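# Nest the remaining crate onto the two-crate stack

## Task

Set the one crate still loose onto the existing stack so that all three crates end up nested inside each other, and the stack stays that way after the robot lets go.

## Robot and tools

Robot: two seven-joint arms, left_arm and right_arm, each ending in a two-finger gripper. Scene frame: origin at table-top height halfway between the nominal arm bases, +x pointing out over the table, +z up, left_arm toward +y. Calibrated bases: left_arm at (+0.051, +0.304, 0) m, quat_wxyz (+1.000, 0, 0, -0.002); right_arm at (0, -0.403, 0) m, quat_wxyz (+1.000, 0, 0, +0.010). Hand positions, velocities and wrist-camera poses are reported in each arm's own base frame; cam_low and the table use the scene frame. Printed hand poses may be off by a few centimetres, more when the arm is stretched. Camera names: cam_low, cam_left_wrist, cam_right_wrist (each 896x504). Left/right arm names do not match image sides.

Joint order, used everywhere: waist, shoulder, upper arm roll, elbow, forearm roll, wrist pitch, wrist roll. Stated ranges (rad): waist, upper arm roll, forearm roll and wrist roll -6.283 to 6.283; shoulder -2.059 to 2.094; elbow -0.192 to 3.927; wrist pitch -1.693 to 3.142. True ends may differ by 0.010 rad.

A row is one flat list of 16 numbers, each in [-1, 1], covering both arms even if one is idle: left_arm's 7 joint values then its opening, then right_arm's 7 joint values then its opening. Joint values are offsets, not poses, scaled so 1.0 equals 2.262 rad, measured from the Joint targets shown when the action (or move) starts, not from the previous row. Sending the same offset twice therefore moves the joint twice. Opening is absolute: +1 fully open, -1 closed. Zero in a joint slot means hold the current target; a 0 in the opening slot is a real half-open command, so repeat the current opening to keep a gripper unchanged.

execute_actions(actions, cameras): actions is a list of actions; each action is a list of up to 15 rows, one per 1/30 s step; a short action repeats its last row to fill 15 steps. An empty list just reports state and images. An action that pushes any joint more than 0.010 rad beyond its range is rejected for both arms; a malformed action or a bad first action rejects the whole call. Step readings of joint positions appear in the result.

move(target, speed, blend, opening_speed, blocking, cameras): target is one 16-number row or a list of up to 15 rows, all offsets from the same starting Joint targets. The planner drives all joints together along paths (the gripper traces a curve, with no obstacle avoidance), at least 0.5 s long, at most 10 s in total. speed: rad/s for the joint with the farthest to go, 0.01 to 3.14, default 0.5, one value or one per target. blend: rad of corner rounding per target in a list (default 0). opening_speed: rate of finger change per second on the -1..+1 scale, at least 0.2. blocking=false returns after about 0.5 s while motion continues. The result adds a move: line such as done, off_target, moving, held or fault, possibly limits=held; done does not prove nothing is touched.

wait(seconds 0 to 10, cameras): lets time pass holding the last commands; a running move continues. stop(cameras): brakes a running move, needing some distance. zoom_image(camera, region [x0, y0, x1, y1] pixels from top-left, at most 504 by 504) magnifies the latest image of that camera. clear_fault(arm): releases a reported torque fault on left_arm or right_arm. finished_scene(scene): ends the scene with its number; do not call anything else in that reply.

Results: Joint positions and Joint velocities per arm (rad, rad/s) plus the finger-pad gap (m; 0.084 fully open); Joint targets, the base for your next offsets; grip_measured on the opening scale; end_effector_position, quat and velocities (left out when the arm reads within noise); Joint torques (drive output including arm weight, with offsets and noise; positive toward larger angles); Tool commands; Wrist depth as 7x7 grids of distances in mm (195 to 3000, - for no value); notes like joint sent to its limit, joint command not followed (the clearance check between arms altered targets), MOTOR HOT, TORQUE FAULT, OVER-TEMPERATURE FAULT.

Gripper: fingers extend along its +z axis and close along y. The reported position sits about 2 cm behind the fingertips; closing pushes the tips about 10 mm further forward, mostly while the gap exceeds 40 mm. To hold something, command an opening well under grip_measured; lower squeezes harder (about 24 N per pad).

Motion limits: each joint target at most 3.14 rad/s, within 0.692 rad of its measured angle per step, and a hand may not be commanded over 70 mm from where it is. Unfinished motion must be re-commanded. To stop pushing on something, set targets back past the measured positions.

Avoid: dropping or releasing a crate while it moves, slamming or hard pressing on the table or stack, letting anything fall or be left off the table, and any contact between the two arms. Contact torque reaching a joint's limit (N m: waist 44.1, shoulder 44.3, upper arm roll 28.2, elbow 28.2, forearm roll 28.2, wrist pitch 15.2, wrist roll 15.8; held weight counts), or a motor pinned at its torque limit for 1 s, causes a fault needing clear_fault. Long holding, stretched poses or pushing at unreachable poses heat motors; at 80 °C the arm brakes for 30 to 60 s. Loose objects may occasionally get nudged by outside pushes. Time passes while you write.

Each tool is called after ">>>" by a JSON object that holds its "op" and its "data".

## Session

>>> {"op": "execute_actions", "data": {"actions": []}}

Scene clock: 0.00 s.
left_arm: end_effector_position=(+0.2745, -0.4555, +0.1500) grip_measured=+1.00 end_effector_quat_wxyz=(-0.291, -0.575, +0.662, -0.383) | right_arm: end_effector_position=(+0.6346, -0.1583, +0.3601) grip_measured=+1.00 end_effector_quat_wxyz=(-0.481, +0.600, +0.369, +0.522)
Joint positions: left_arm=[-1.487 0.099 0.579 0.744 -2.011 0.589 2.593 0.084] | right_arm=[-0.618 0.991 -0.093 2.32 1.554 1.973 -1.634 0.084]
Joint velocities: within noise
Joint torques (N m): no reading
Motor temperatures (°C): left_arm=[29 28 28 33 37 30 35] | right_arm=[27 35 31 33 29 34 34]
Wrist depth (mm): cam_left_wrist=[2117 2737 2753 1805 1850 1866 2632 / 2062 2842 2851 1933 1976 1974 2224 / 1975 2559 2457 2033 566 529 500 / 1757 579 548 514 483 457 432 / 518 493 465 440 417 397 378 / 447 424 404 384 367 352 336 / 391 375 358 342 327 317 305] | cam_right_wrist=[2240 2327 2409 2487 1880 1212 1049 / 2227 2303 2412 2523 1948 1420 1108 / 2201 2289 2406 2513 2059 1473 1147 / 2169 2284 2394 2517 2185 1512 1180 / 2185 2265 2349 2473 2285 1577 1211 / 2192 2271 2337 2452 2424 1643 1234 / 644 2264 2351 2460 2534 1690 1273]
Joint targets: left_arm=[-1.487 0.099 0.579 0.744 -2.011 0.589 2.593] | right_arm=[-0.618 0.991 -0.093 2.320 1.554 1.973 -1.634]
Tool commands: left_gripper/opening=+1.0 right_gripper/opening=+1.0

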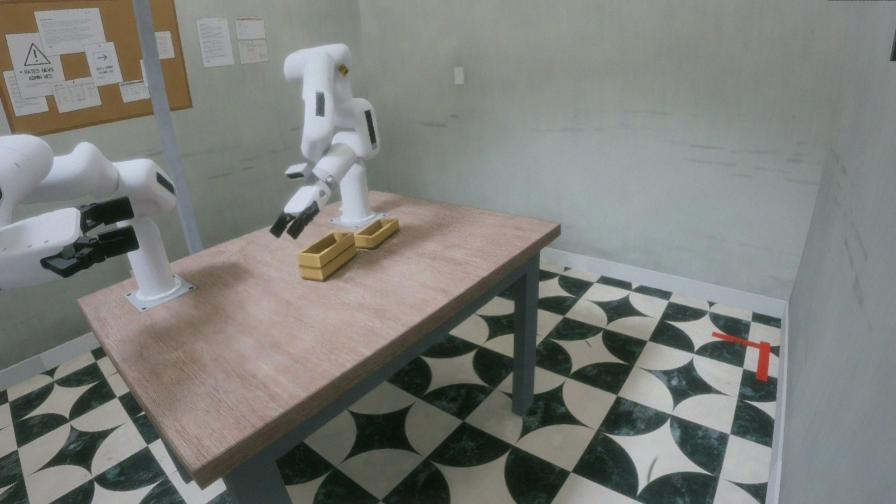

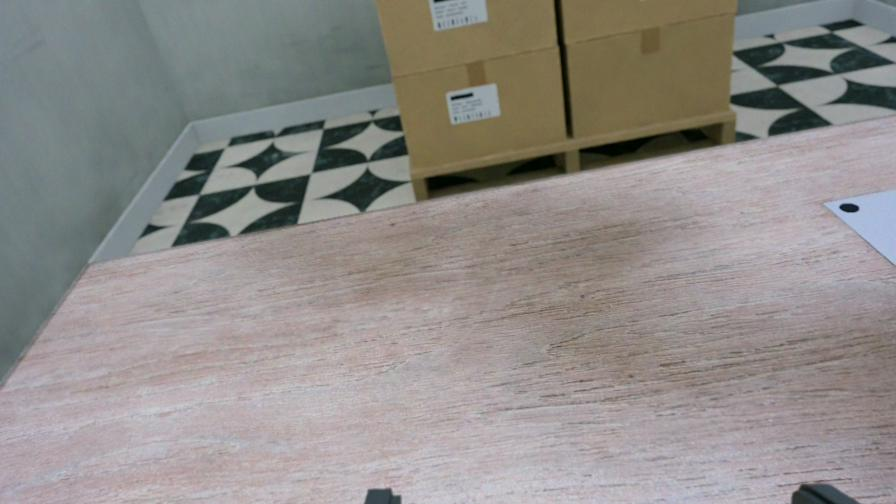

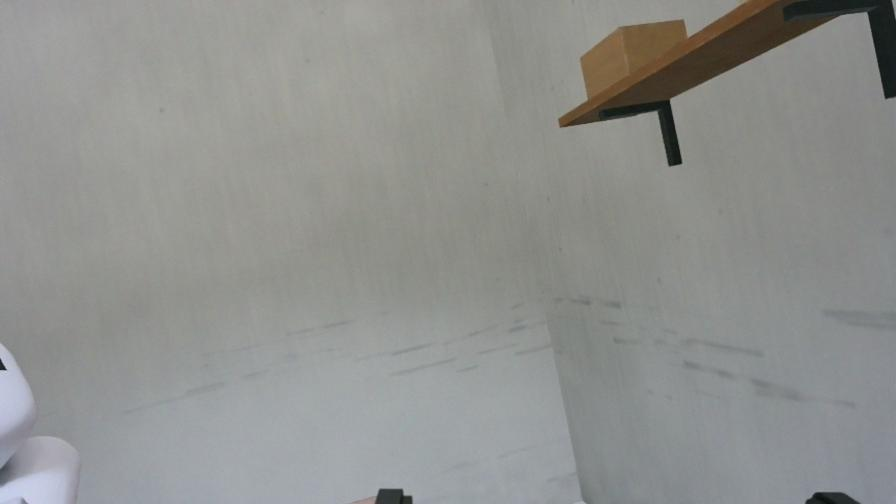

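>>> {"op": "zoom_image", "data": {"camera": "cam_low", "region": [240, 140, 440, 300]}}

Scaled by 2.520 from the camera's 896x504 image, which has a finer 1280x720 frame.

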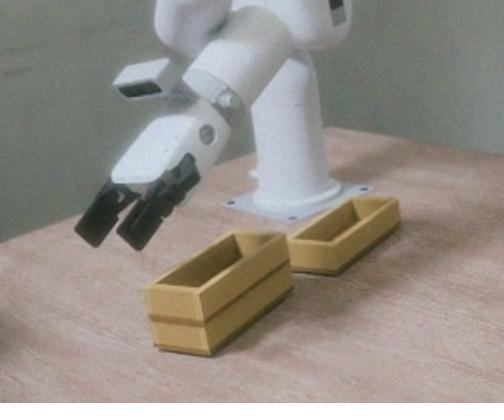

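>>> {"op": "move", "data": {"target": [[0,-0.2109,0,0,0,0,0,1, 0,0,0,0,0,0,0,1],[0.4805,-0.2109,-0.256,0.2409,0.889,0.4766,-0.9032,1, 0,0,0,0,0,0,0,1]], "blend": [0.1,0], "speed": 1.0}}

Scene clock: 10.00 s.
left_arm: end_effector_position=(+0.3223, -0.1363, +0.4172) grip_measured=+1.00 end_effector_quat_wxyz=(+0.000, +0.889, -0.457, +0.000) | right_arm: end_effector_position=(+0.6346, -0.1583, +0.3601) grip_measured=+1.00 end_effector_quat_wxyz=(-0.481, +0.600, +0.369, +0.522)
Joint positions: left_arm=[-0.4 -0.378 0 1.289 -0.001 1.667 0.55 0.084] | right_arm=[-0.618 0.991 -0.093 2.32 1.554 1.973 -1.634 0.084]
Joint velocities: within noise
Joint torques (N m): left_arm=[9.08 -19.76 -1.31 23.26 1.03 -0.31 -1.68] | right_arm=[0.55 -29.62 0.67 20.37 2.65 0.46 0.04]
Motor temperatures (°C): left_arm=[29 28 28 35 37 30 35] | right_arm=[27 37 31 35 29 34 34]
Wrist depth (mm): cam_left_wrist=[1279 1273 542 544 545 546 549 / 1275 541 543 545 546 500 547 / 1276 541 543 545 546 501 547 / 542 543 542 544 545 500 547 / 542 543 544 546 544 549 549 / 542 543 545 546 536 548 547 / 545 544 545 546 537 549 550] | cam_right_wrist=[2245 2293 2420 2487 1886 1218 1050 / 738 2309 2404 2529 1958 1421 1116 / 747 2301 2432 2535 2090 1485 1140 / 729 2268 2346 2505 2183 1525 1181 / 2180 2277 2383 2480 2299 1579 1208 / 2177 2249 2377 2474 2424 1630 1245 / 2174 2271 2365 2447 2549 1709 1269]
Joint targets: left_arm=[-0.400 -0.378 0.000 1.289 -0.001 1.667 0.550] | right_arm=[-0.618 0.991 -0.093 2.320 1.554 1.973 -1.634]
move: done

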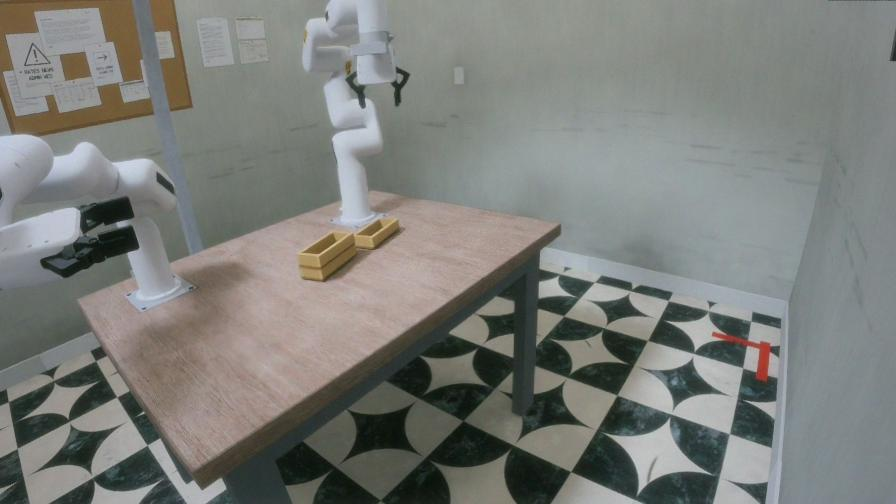

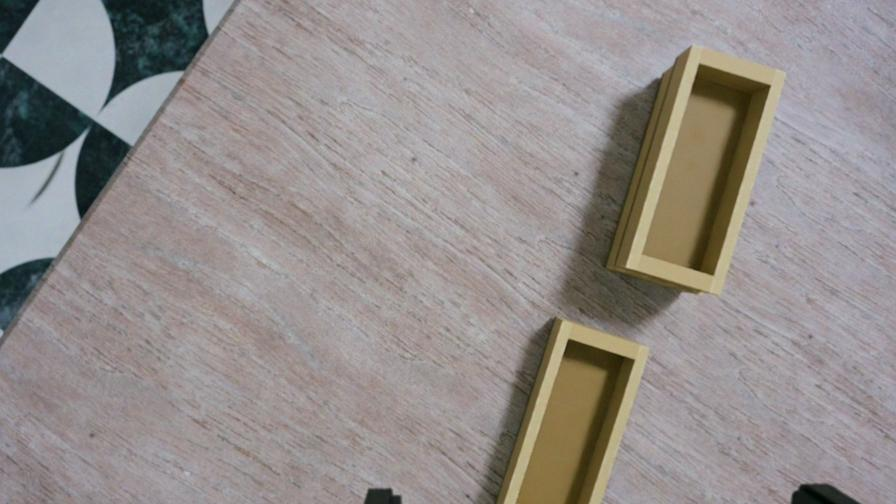

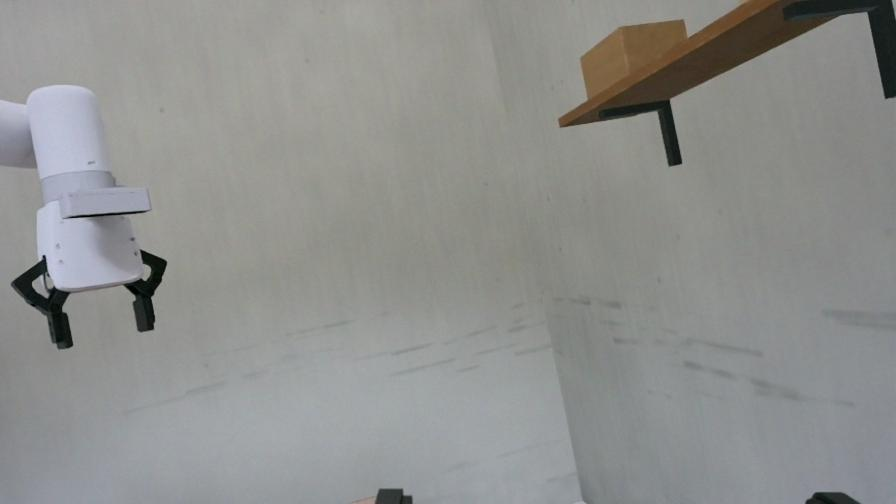

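>>> {"op": "move", "data": {"target": [0,0,0,0,0,0,0.1326,1, 0,0,0,0,0,0,0,1], "cameras": ["cam_left_wrist"]}}

>>> {"op": "move", "data": {"target": [0.0884,0,0,0,0,0,0.0884,1, 0,0,0,0,0,0,0,1], "cameras": ["cam_left_wrist"]}}

Scene clock: 15.43 s.
left_arm: end_effector_position=(+0.3224, -0.1362, +0.4172) grip_measured=+1.00 end_effector_quat_wxyz=(+0.000, +0.811, -0.585, +0.000) | right_arm: end_effector_position=(+0.6346, -0.1583, +0.3601) grip_measured=+1.00 end_effector_quat_wxyz=(-0.481, +0.600, +0.369, +0.522)
Joint positions: left_arm=[-0.4 -0.378 0 1.289 -0.001 1.667 0.85 0.084] | right_arm=[-0.618 0.991 -0.093 2.32 1.554 1.973 -1.634 0.084]
Joint velocities: within noise
Joint torques (N m): left_arm=[8.3 -13.49 -0.95 21.48 0.95 -0.84 1.79] | right_arm=[0.42 -29.43 0.59 20.34 2.69 0.45 0.05]
Motor temperatures (°C): left_arm=[29 28 28 36 37 30 35] | right_arm=[27 37 31 36 29 34 34]
Wrist depth (mm): cam_left_wrist=[1282 543 545 544 545 546 547 / 1285 544 543 543 544 545 548 / 1282 542 544 546 544 546 548 / 1278 543 544 544 545 546 549 / 544 543 543 545 546 547 549 / 544 544 546 545 537 547 547 / 543 543 544 545 536 547 548] | cam_right_wrist=[2219 2291 2401 2505 1869 1218 1057 / 740 2309 2371 2508 1982 1414 1118 / 749 2278 2398 2512 2106 1483 1141 / 731 2266 2392 2517 2168 1522 1172 / 2198 2295 2415 2461 2300 1593 1211 / 2186 2273 2373 2473 2383 1637 1238 / 2151 2242 2364 2467 2532 1702 1271]
Joint targets: left_arm=[-0.400 -0.378 0.000 1.289 -0.001 1.667 0.850] | right_arm=[-0.618 0.991 -0.093 2.320 1.554 1.973 -1.634]
move: done
Images, in order (width x height): cam_left_wrist 896x504.

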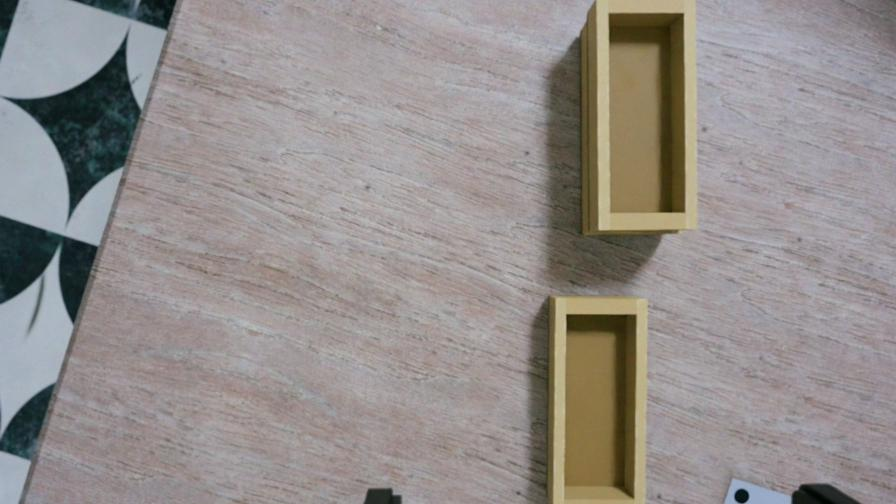

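Scene clock: 16.47 s.
left_arm: end_effector_position=(+0.3430, -0.0696, +0.4172) grip_measured=+1.00 end_effector_quat_wxyz=(+0.000, +0.811, -0.585, +0.000) | right_arm: end_effector_position=(+0.6346, -0.1583, +0.3601) grip_measured=+1.00 end_effector_quat_wxyz=(-0.481, +0.600, +0.369, +0.522)
Joint positions: left_arm=[-0.2 -0.378 0 1.289 -0.001 1.667 1.05 0.084] | right_arm=[-0.618 0.991 -0.093 2.32 1.554 1.973 -1.634 0.084]
Joint velocities: within noise
Joint torques (N m): left_arm=[8.89 -12.04 0.54 21.07 0.84 -1.09 1.82] | right_arm=[0.39 -29.64 0.68 20.39 2.69 0.43 0.03]
Motor temperatures (°C): left_arm=[29 28 28 36 37 30 35] | right_arm=[27 38 31 36 29 34 34]
Wrist depth (mm): cam_left_wrist=[1277 544 543 545 546 500 548 / 1282 544 543 545 545 500 547 / 1281 543 545 545 545 547 548 / 1286 544 545 546 545 548 547 / 1282 543 544 545 546 547 547 / 543 542 543 545 547 547 549 / 542 543 545 546 549 548 544] | cam_right_wrist=[2218 2319 2428 2495 1883 1210 1058 / 798 2339 2395 2538 1962 1418 1113 / 797 2297 2394 2489 2093 1486 1147 / 795 2308 2365 2530 2175 1519 1169 / 2169 2261 2377 2471 2318 1579 1210 / 2135 2247 2361 2481 2420 1626 1239 / 2161 2238 2361 2465 2520 1715 1268]
Joint targets: left_arm=[-0.200 -0.378 0.000 1.289 -0.001 1.667 1.050] | right_arm=[-0.618 0.991 -0.093 2.320 1.554 1.973 -1.634]
move: done
Images, in order (width x height): cam_left_wrist 896x504.

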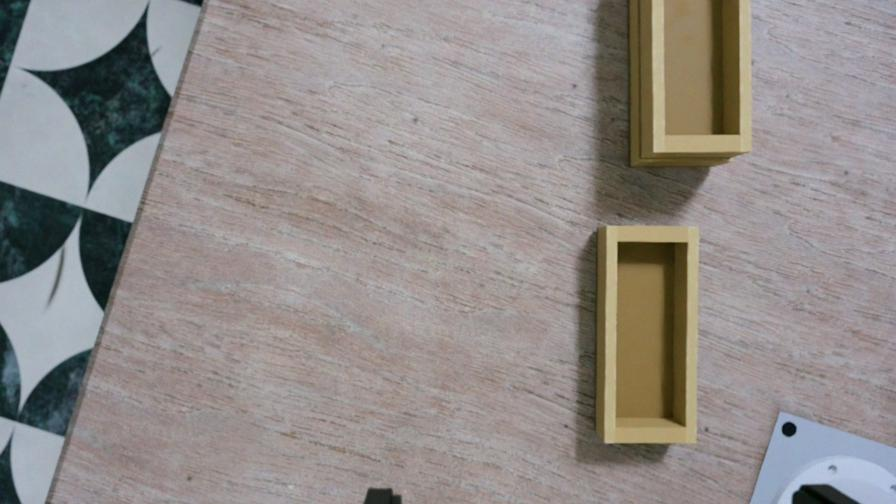

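>>> {"op": "move", "data": {"target": [-0.1233,-0.2272,0,-0.3556,0,-0.1284,-0.1233,1, 0,0,0,0,0,0,0,1], "speed": 0.8, "cameras": ["cam_left_wrist","cam_low"]}}

Scene clock: 25.30 s.
left_arm: end_effector_position=(+0.2057, -0.1069, +0.2502) grip_measured=+1.00 end_effector_quat_wxyz=(+0.000, +0.811, -0.585, +0.000) | right_arm: end_effector_position=(+0.6346, -0.1583, +0.3601) grip_measured=+1.00 end_effector_quat_wxyz=(-0.481, +0.600, +0.369, +0.522)
Joint positions: left_arm=[-0.479 -0.892 0 0.485 -0.001 1.377 0.771 0.084] | right_arm=[-0.618 0.991 -0.093 2.32 1.554 1.973 -1.634 0.084]
Joint velocities: within noise
Joint torques (N m): left_arm=[-9.86 -8.98 -0.73 17.47 0.55 -5.1 -1.58] | right_arm=[0.35 -29.43 0.59 20.52 2.79 0.44 0.01]
Motor temperatures (°C): left_arm=[29 28 28 37 37 30 35] | right_arm=[27 38 31 37 29 34 34]
Wrist depth (mm): cam_left_wrist=[376 377 378 377 333 380 380 / 376 378 378 378 379 380 380 / 377 377 378 378 380 380 381 / 377 378 379 368 379 381 381 / 377 377 378 368 380 380 381 / 377 378 379 369 380 381 382 / 377 379 379 368 380 381 382] | cam_right_wrist=[2216 2349 2433 2523 1890 1216 1047 / 2220 2334 2406 2497 1970 1413 1119 / 2207 2289 2388 2512 2073 1480 1152 / 2177 2295 2371 2494 2182 1519 1172 / 2204 2263 2379 2474 2296 1594 1213 / 2148 2271 2377 2457 2413 1631 1238 / 2122 2285 2346 2474 2487 1707 1262]
Joint targets: left_arm=[-0.479 -0.892 0.000 0.484 -0.001 1.377 0.771] | right_arm=[-0.618 0.991 -0.093 2.320 1.554 1.973 -1.634]
move: done
Images, in order (width x height): cam_low 896x504, cam_left_wrist 896x504.

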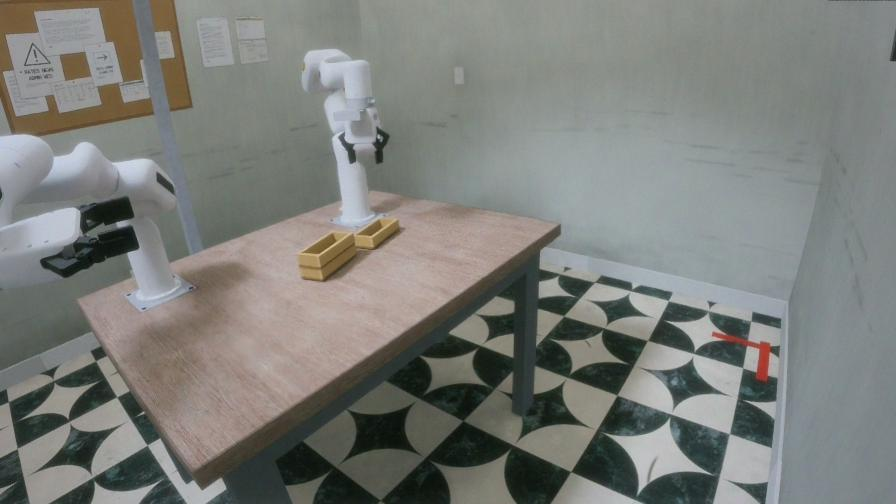

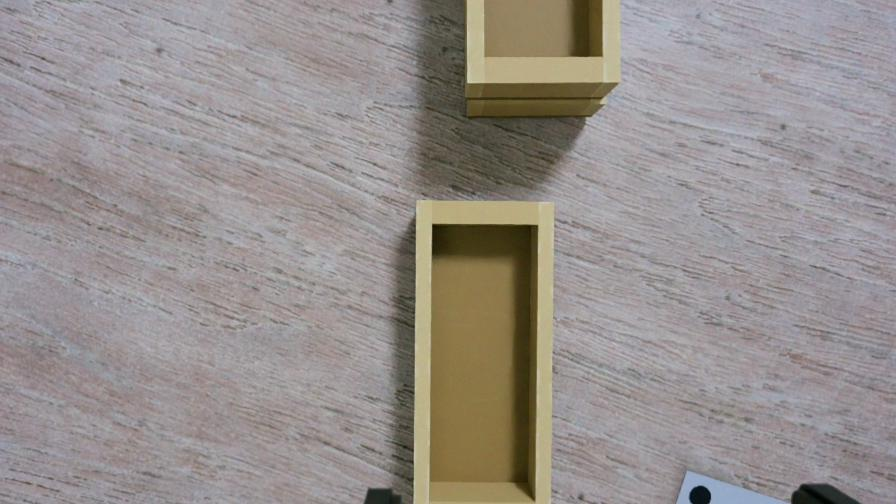

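>>> {"op": "move", "data": {"target": [0.0101,0.0922,0,-0.123,0,-0.2156,0.0102,1, 0,0,0,0,0,0,0,1], "cameras": ["cam_left_wrist","cam_low"]}}

>>> {"op": "zoom_image", "data": {"camera": "cam_low", "region": [240, 140, 440, 300]}}

Scene clock: 29.63 s.
left_arm: end_effector_position=(+0.2215, -0.1086, +0.1205) grip_measured=+1.00 end_effector_quat_wxyz=(+0.000, +0.811, -0.585, +0.000) | right_arm: end_effector_position=(+0.6346, -0.1583, +0.3601) grip_measured=+1.00 end_effector_quat_wxyz=(-0.481, +0.600, +0.369, +0.522)
Joint positions: left_arm=[-0.456 -0.684 0 0.206 -0.001 0.889 0.794 0.084] | right_arm=[-0.618 0.991 -0.093 2.32 1.554 1.973 -1.634 0.084]
Joint velocities: within noise
Joint torques (N m): left_arm=[9.16 2.71 1.12 16.17 0.3 -5.03 1.86] | right_arm=[0.36 -29.63 0.6 20.55 2.74 0.47 0.01]
Motor temperatures (°C): left_arm=[29 28 28 37 37 31 35] | right_arm=[27 39 31 37 29 34 34]
Wrist depth (mm): cam_left_wrist=[248 249 249 249 223 250 251 / 249 249 249 249 250 250 251 / 248 249 249 250 250 251 251 / 248 249 249 250 239 251 251 / 249 249 250 239 239 251 251 / 249 249 250 239 239 251 251 / 249 249 250 239 239 251 251] | cam_right_wrist=[2248 2318 2470 2509 1884 1216 1051 / 2207 2299 2412 2505 1957 1406 1115 / 2199 2296 2386 2508 2081 1473 1144 / 2207 2294 2382 2474 2177 1528 1171 / 2173 2298 2389 2462 2304 1578 1207 / 2167 2263 2379 2480 2411 1631 1242 / 745 2271 2344 2449 2553 1712 1268]
Joint targets: left_arm=[-0.456 -0.684 0.000 0.206 -0.001 0.889 0.794] | right_arm=[-0.618 0.991 -0.093 2.320 1.554 1.973 -1.634]
move: done
Images, in order (width x height): cam_low 896x504, cam_left_wrist 896x504.

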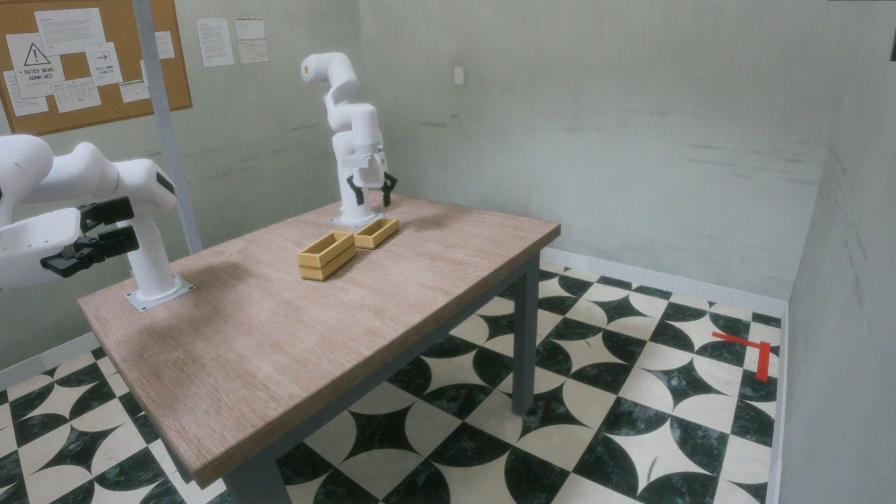

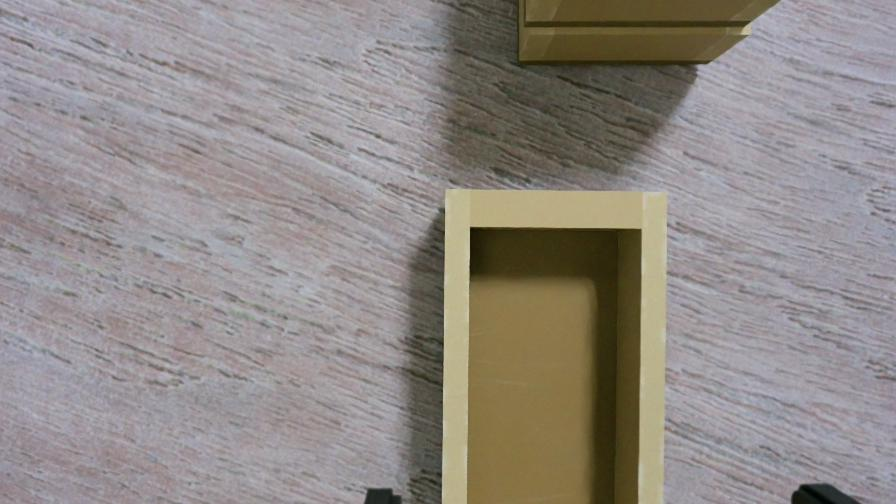

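Scaled by 2.520 from the camera's 896x504 image, which has a finer 1280x720 frame.

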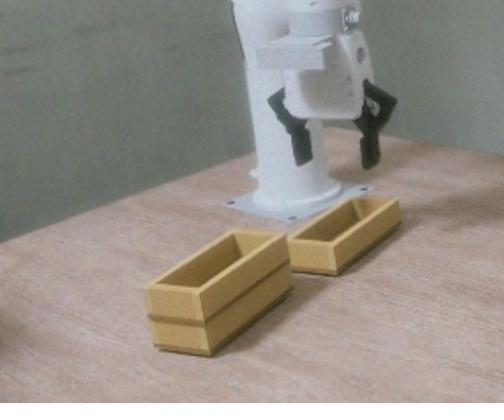

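>>> {"op": "move", "data": {"target": [[0,0.0575,0,-0.0265,0,-0.0836,0,1, 0,0,0,0,0,0,0,1],[0,0.1431,0,-0.042,0,-0.1847,0,1, 0,0,0,0,0,0,0,1]], "blend": [0.03,0], "speed": 0.3}}

>>> {"op": "zoom_image", "data": {"camera": "cam_low", "region": [280, 140, 440, 300]}}

Scene clock: 34.90 s.
left_arm: end_effector_position=(+0.2212, -0.1084, +0.0382) grip_measured=+1.00 end_effector_quat_wxyz=(+0.000, +0.811, -0.585, +0.000) | right_arm: end_effector_position=(+0.6346, -0.1583, +0.3601) grip_measured=+1.00 end_effector_quat_wxyz=(-0.481, +0.600, +0.369, +0.522)
Joint positions: left_arm=[-0.456 -0.36 0 0.111 -0.001 0.472 0.794 0.084] | right_arm=[-0.618 0.991 -0.093 2.32 1.554 1.973 -1.634 0.084]
Joint velocities: within noise
Joint torques (N m): left_arm=[8.13 -1.66 0.98 11.53 0.09 -5.09 1.62] | right_arm=[0.42 -29.74 0.69 20.46 2.95 0.41 0.05]
Motor temperatures (°C): left_arm=[29 28 28 36 37 31 35] | right_arm=[27 39 31 37 29 34 34]
Wrist depth (mm): cam_left_wrist=[- - - - - - - / - - - - - - - / - - - - - - - / - - - - - - - / - - - - - - - / - - - - - - - / - - - - - - -] | cam_right_wrist=[2207 2310 2418 2525 1883 1216 1056 / 2224 2316 2409 2513 1946 1412 1118 / 2182 2296 2401 2513 2105 1478 1147 / 2207 2280 2401 2502 2196 1528 1174 / 2194 2271 2376 2493 2293 1593 1208 / 2204 2286 2360 2465 2421 1624 1240 / 745 2263 2355 2432 2512 1685 1274]
Joint targets: left_arm=[-0.456 -0.360 0.000 0.111 -0.001 0.472 0.794] | right_arm=[-0.618 0.991 -0.093 2.320 1.554 1.973 -1.634]
move: done

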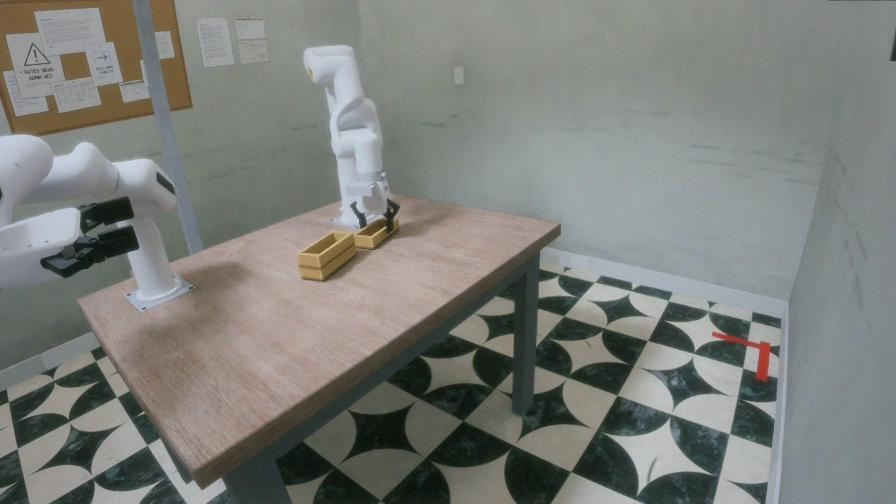

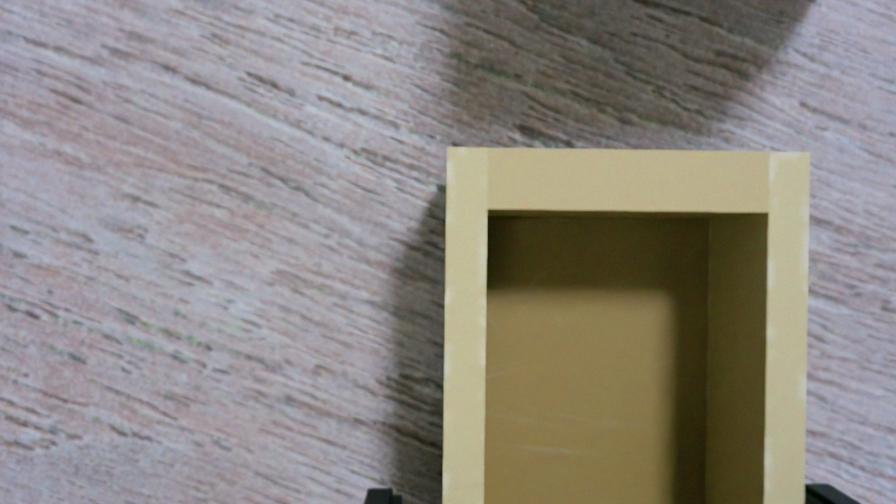

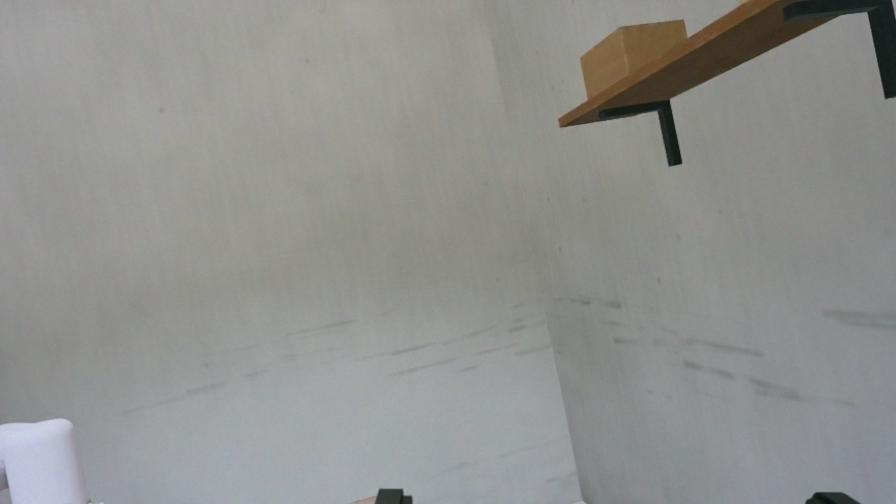

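Scaled by 3.150 from the camera's 896x504 image, which has a finer 1280x720 frame.

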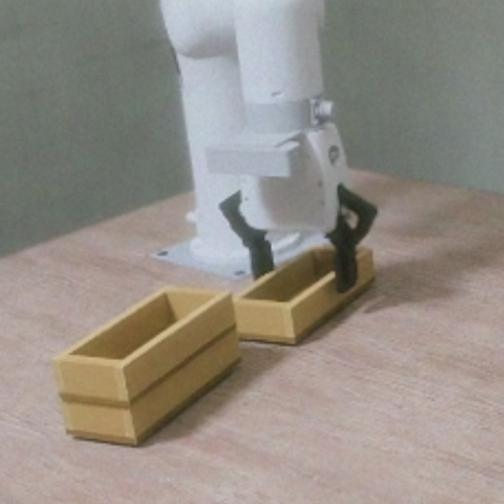

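>>> {"op": "move", "data": {"target": [0,0,0,0,0,0,0,-0.5, 0,0,0,0,0,0,0,1], "opening_speed": 0.5, "cameras": ["cam_left_wrist"]}}

Scene clock: 39.73 s.
left_arm: end_effector_position=(+0.2212, -0.1084, +0.0382) grip_measured=+0.67 end_effector_quat_wxyz=(+0.000, +0.811, -0.585, +0.000) | right_arm: end_effector_position=(+0.6346, -0.1583, +0.3601) grip_measured=+1.00 end_effector_quat_wxyz=(-0.481, +0.600, +0.369, +0.522)
Joint positions: left_arm=[-0.456 -0.36 0 0.111 -0.001 0.472 0.794 0.072] | right_arm=[-0.618 0.991 -0.093 2.32 1.554 1.973 -1.634 0.084]
Joint velocities: within noise
Joint torques (N m): left_arm=[7.59 -2.81 0.84 12.97 -0.27 -4.43 1.54] | right_arm=[0.31 -29.88 0.73 20.54 3.01 0.46 0.02]
Motor temperatures (°C): left_arm=[29 28 28 36 37 31 35] | right_arm=[27 39 31 37 29 34 34]
Wrist depth (mm): cam_left_wrist=[- - - - - - - / - - - - - - - / - - - - - - - / - - - - - - - / - - - - - - - / - - - - - - - / - - - - - - -] | cam_right_wrist=[2224 2312 2401 2523 1895 1223 1054 / 2200 2284 2379 2539 1946 1418 1112 / 2193 2315 2396 2482 2093 1480 1152 / 2195 2275 2398 2506 2181 1512 1168 / 2170 2290 2385 2488 2325 1572 1211 / 2164 2265 2370 2481 2420 1623 1240 / 744 2233 2346 2451 2499 1691 1275]
Joint targets: left_arm=[-0.456 -0.360 0.000 0.111 -0.001 0.472 0.794] | right_arm=[-0.618 0.991 -0.093 2.320 1.554 1.973 -1.634]
move: done
Images, in order (width x height): cam_left_wrist 896x504.

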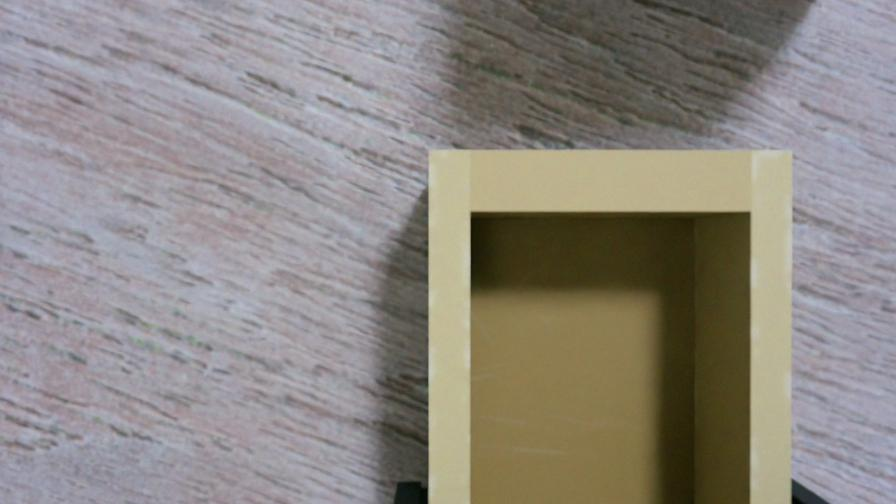

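>>> {"op": "move", "data": {"target": [[0,-0.0857,0,0.0155,0,0.1008,0,-0.5, 0,0,0,0,0,0,0,1],[0,-0.1995,0,0.1187,0,0.3178,0,-0.5, 0,0,0,0,0,0,0,1],[0,-0.2019,0,0.2439,0,0.4453,0,-0.5, 0,0,0,0,0,0,0,1]], "blend": [0.05,0.1,0], "cameras": ["cam_left_wrist","cam_low"]}}

>>> {"op": "zoom_image", "data": {"camera": "cam_left_wrist", "region": [392, 0, 896, 250]}}

Scene clock: 46.10 s.
left_arm: end_effector_position=(+0.2215, -0.1087, +0.3003) grip_measured=+0.67 end_effector_quat_wxyz=(+0.000, +0.811, -0.585, +0.000) | right_arm: end_effector_position=(+0.6346, -0.1583, +0.3601) grip_measured=+1.00 end_effector_quat_wxyz=(-0.481, +0.600, +0.369, +0.522)
Joint positions: left_arm=[-0.456 -0.816 0 0.663 -0.001 1.479 0.794 0.072] | right_arm=[-0.618 0.991 -0.093 2.32 1.554 1.973 -1.634 0.084]
Joint velocities: within noise
Joint torques (N m): left_arm=[6.73 -10.69 1.14 24.69 -0.49 -0.39 1.36] | right_arm=[0.43 -29.78 0.62 20.67 3.12 0.38 -0.02]
Motor temperatures (°C): left_arm=[29 28 28 37 37 31 35] | right_arm=[27 39 31 37 29 34 34]
Wrist depth (mm): cam_left_wrist=[426 427 428 428 383 430 430 / 426 427 428 428 384 430 430 / 426 427 427 428 429 430 430 / 426 427 - - - - 432 / 426 428 - - - - 431 / 427 428 - - - - 431 / 427 428 - - - - 431] | cam_right_wrist=[2204 2314 2430 2521 1890 1215 1059 / 2200 2293 2420 2509 1965 1409 1121 / 2188 2299 2390 2541 2072 1470 1150 / 2169 2302 2392 2512 2188 1528 1176 / 2189 2267 2402 2467 2290 1588 1212 / 2122 2264 2382 2481 2425 1626 1240 / 2111 2257 2343 2475 2542 1700 1266]
Joint targets: left_arm=[-0.456 -0.817 0.000 0.663 -0.001 1.479 0.794] | right_arm=[-0.618 0.991 -0.093 2.320 1.554 1.973 -1.634]
move: done
Images, in order (width x height): cam_low 896x504, cam_left_wrist 896x504.

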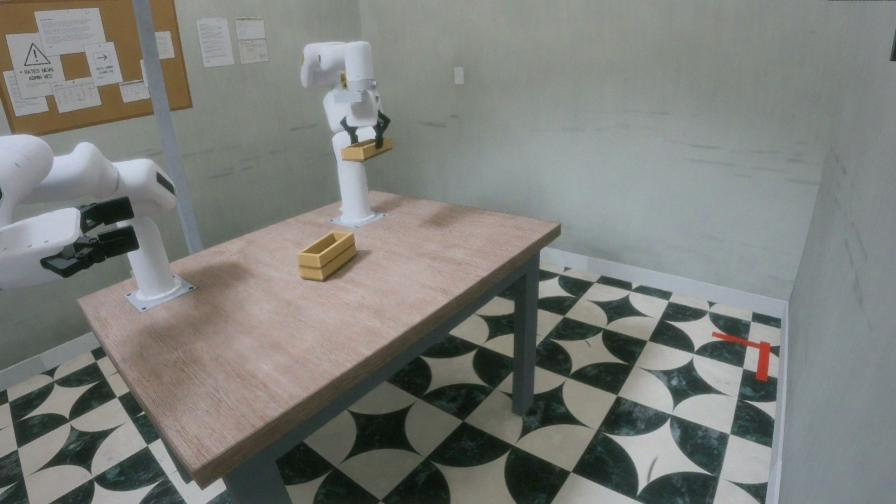

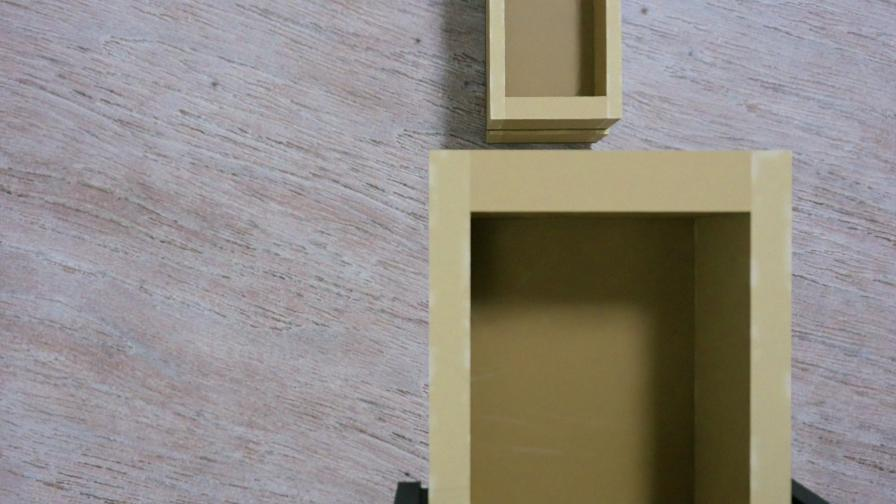

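Scaled by 1.000.

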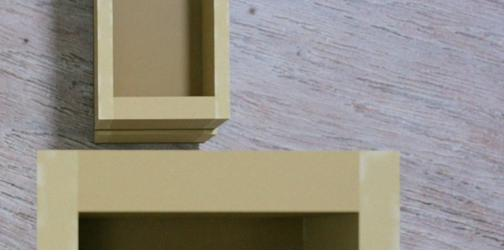

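>>> {"op": "move", "data": {"target": [-0.1559,0.1671,0,0.0422,0.0004,-0.1244,-0.1559,-0.5, 0,0,0,0,0,0,0,1], "cameras": ["cam_left_wrist","cam_low"]}}

>>> {"op": "zoom_image", "data": {"camera": "cam_left_wrist", "region": [392, 0, 896, 250]}}

Scene clock: 50.47 s.
left_arm: end_effector_position=(+0.2392, -0.2502, +0.2501) grip_measured=+0.67 end_effector_quat_wxyz=(+0.000, +0.811, -0.585, +0.000) | right_arm: end_effector_position=(+0.6346, -0.1583, +0.3601) grip_measured=+1.00 end_effector_quat_wxyz=(-0.481, +0.600, +0.369, +0.522)
Joint positions: left_arm=[-0.808 -0.439 0 0.758 0 1.198 0.441 0.072] | right_arm=[-0.618 0.991 -0.093 2.32 1.554 1.973 -1.634 0.084]
Joint velocities: within noise
Joint torques (N m): left_arm=[-9.7 -5.92 0.98 25.09 1.08 -5.3 -1.6] | right_arm=[0.26 -29.7 0.7 20.59 3.07 0.52 0]
Motor temperatures (°C): left_arm=[29 28 28 37 37 31 35] | right_arm=[27 39 31 38 29 34 34]
Wrist depth (mm): cam_left_wrist=[376 376 377 378 379 379 380 / 376 377 377 333 333 379 380 / 376 377 377 - 333 380 380 / 377 377 - - - - 380 / 377 377 - - - - 381 / 377 377 - - - - 381 / 378 377 - - - - 382] | cam_right_wrist=[2204 2313 2406 2481 1883 1215 1056 / 2227 2289 2396 2497 1955 1422 1118 / 2224 2297 2422 2540 2108 1470 1152 / 2195 2290 2407 2501 2180 1537 1166 / 2189 2293 2364 2470 2291 1576 1207 / 2161 2268 2371 2448 2422 1640 1242 / 2115 2238 2318 2442 2508 1714 1271]
Joint targets: left_arm=[-0.809 -0.439 0.000 0.758 0.000 1.197 0.441] | right_arm=[-0.618 0.991 -0.093 2.320 1.554 1.973 -1.634]
move: done
Images, in order (width x height): cam_low 896x504, cam_left_wrist 896x504.

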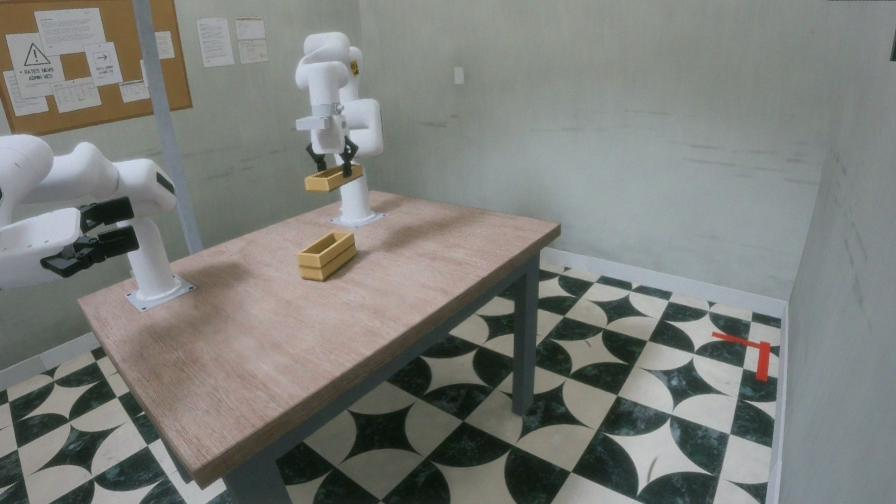

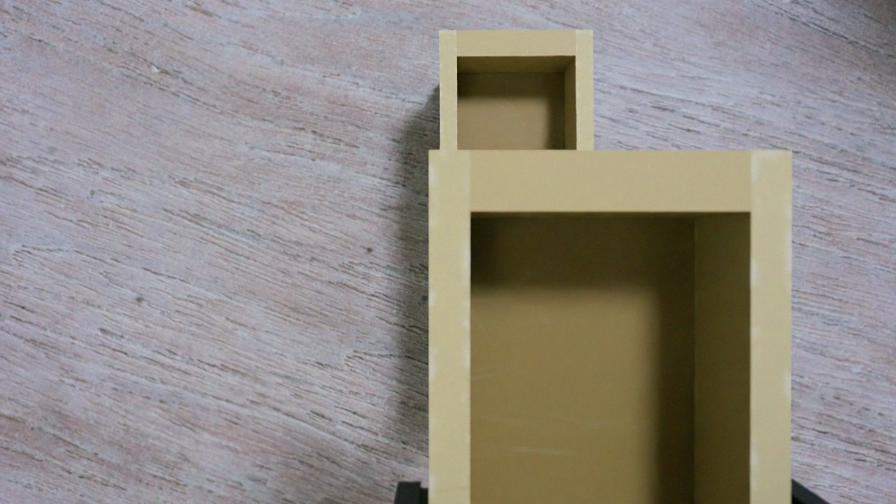

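Scaled by 1.000.

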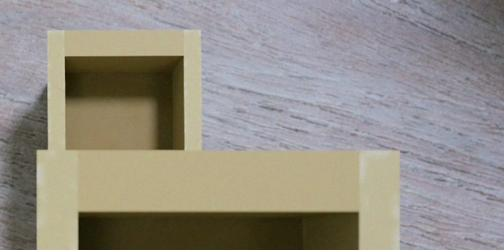

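>>> {"op": "move", "data": {"target": [-0.0248,0.1069,0,-0.0115,0,-0.1183,-0.0248,-0.5, 0,0,0,0,0,0,0,1], "cameras": ["cam_left_wrist","cam_low"]}}

>>> {"op": "zoom_image", "data": {"camera": "cam_left_wrist", "region": [392, 0, 896, 250]}}

>>> {"op": "zoom_image", "data": {"camera": "cam_low", "region": [240, 140, 400, 300]}}

Scene clock: 55.20 s.
left_arm: end_effector_position=(+0.2537, -0.2972, +0.1702) grip_measured=+0.67 end_effector_quat_wxyz=(+0.000, +0.811, -0.585, +0.000) | right_arm: end_effector_position=(+0.6346, -0.1583, +0.3601) grip_measured=+1.00 end_effector_quat_wxyz=(-0.481, +0.600, +0.369, +0.522)
Joint positions: left_arm=[-0.865 -0.197 0 0.732 0 0.93 0.385 0.072] | right_arm=[-0.618 0.991 -0.093 2.32 1.554 1.973 -1.634 0.084]
Joint velocities: within noise
Joint torques (N m): left_arm=[-10.02 -11.4 0.72 16.9 0.66 -5.35 -1.54] | right_arm=[0.23 -29.95 0.67 20.76 3.19 0.48 -0.01]
Motor temperatures (°C): left_arm=[29 28 28 38 37 31 35] | right_arm=[27 39 31 38 29 34 34]
Wrist depth (mm): cam_left_wrist=[297 298 298 298 298 299 300 / 297 298 298 224 224 299 300 / 297 298 298 - - 300 300 / 298 298 - - - - 300 / 298 298 - - - - 300 / 298 299 - - - - 301 / 298 299 - - - - 301] | cam_right_wrist=[2234 2315 2384 2506 1878 1223 1054 / 2183 2316 2423 2509 1954 1417 1111 / 2217 2281 2397 2480 2102 1482 1142 / 2170 2284 2401 2495 2192 1519 1172 / 2183 2266 2361 2490 2318 1582 1204 / 2150 2263 2366 2479 2423 1632 1235 / 2136 2241 2334 2444 2491 1698 1270]
Joint targets: left_arm=[-0.865 -0.197 0.000 0.732 0.000 0.930 0.385] | right_arm=[-0.618 0.991 -0.093 2.320 1.554 1.973 -1.634]
move: done
Images, in order (width x height): cam_low 896x504, cam_left_wrist 896x504.

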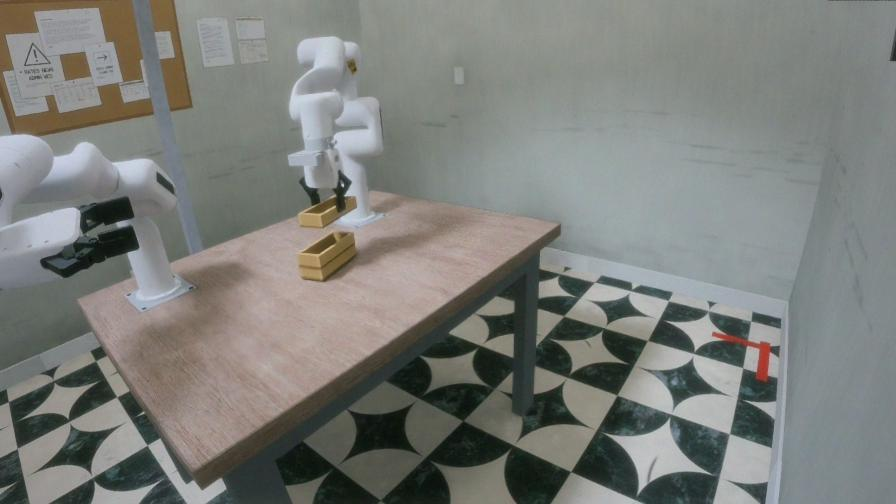

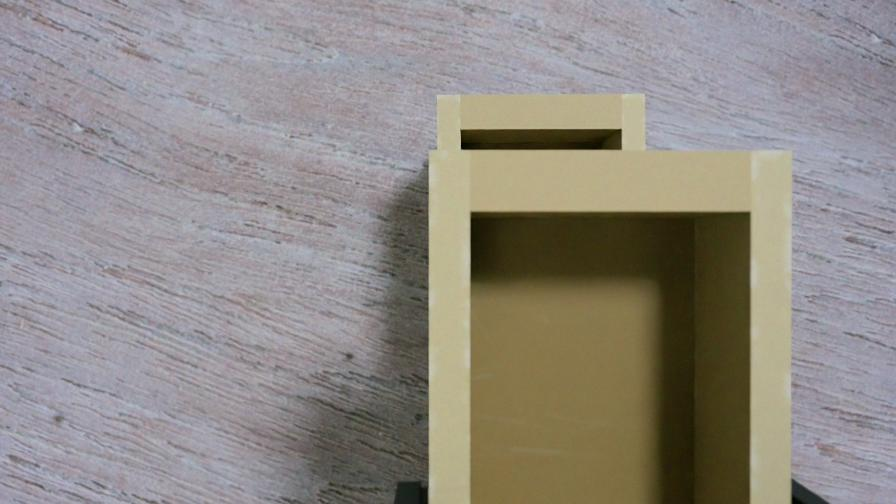

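Scaled by 1.000.

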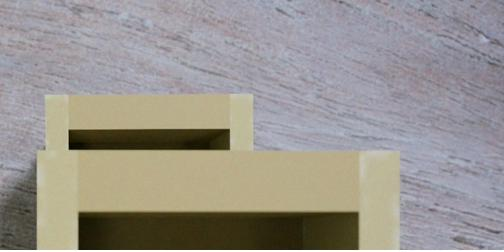

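Scaled by 3.150 from the camera's 896x504 image, which has a finer 1280x720 frame.

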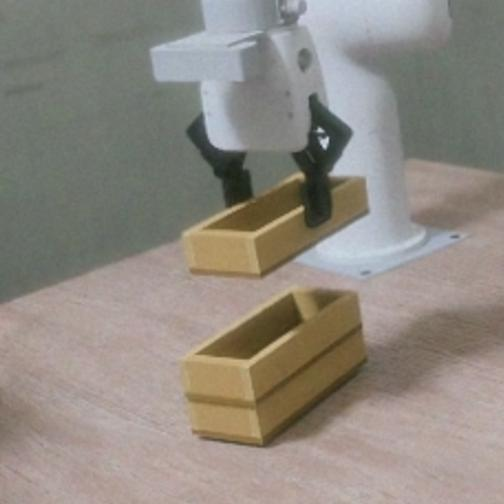

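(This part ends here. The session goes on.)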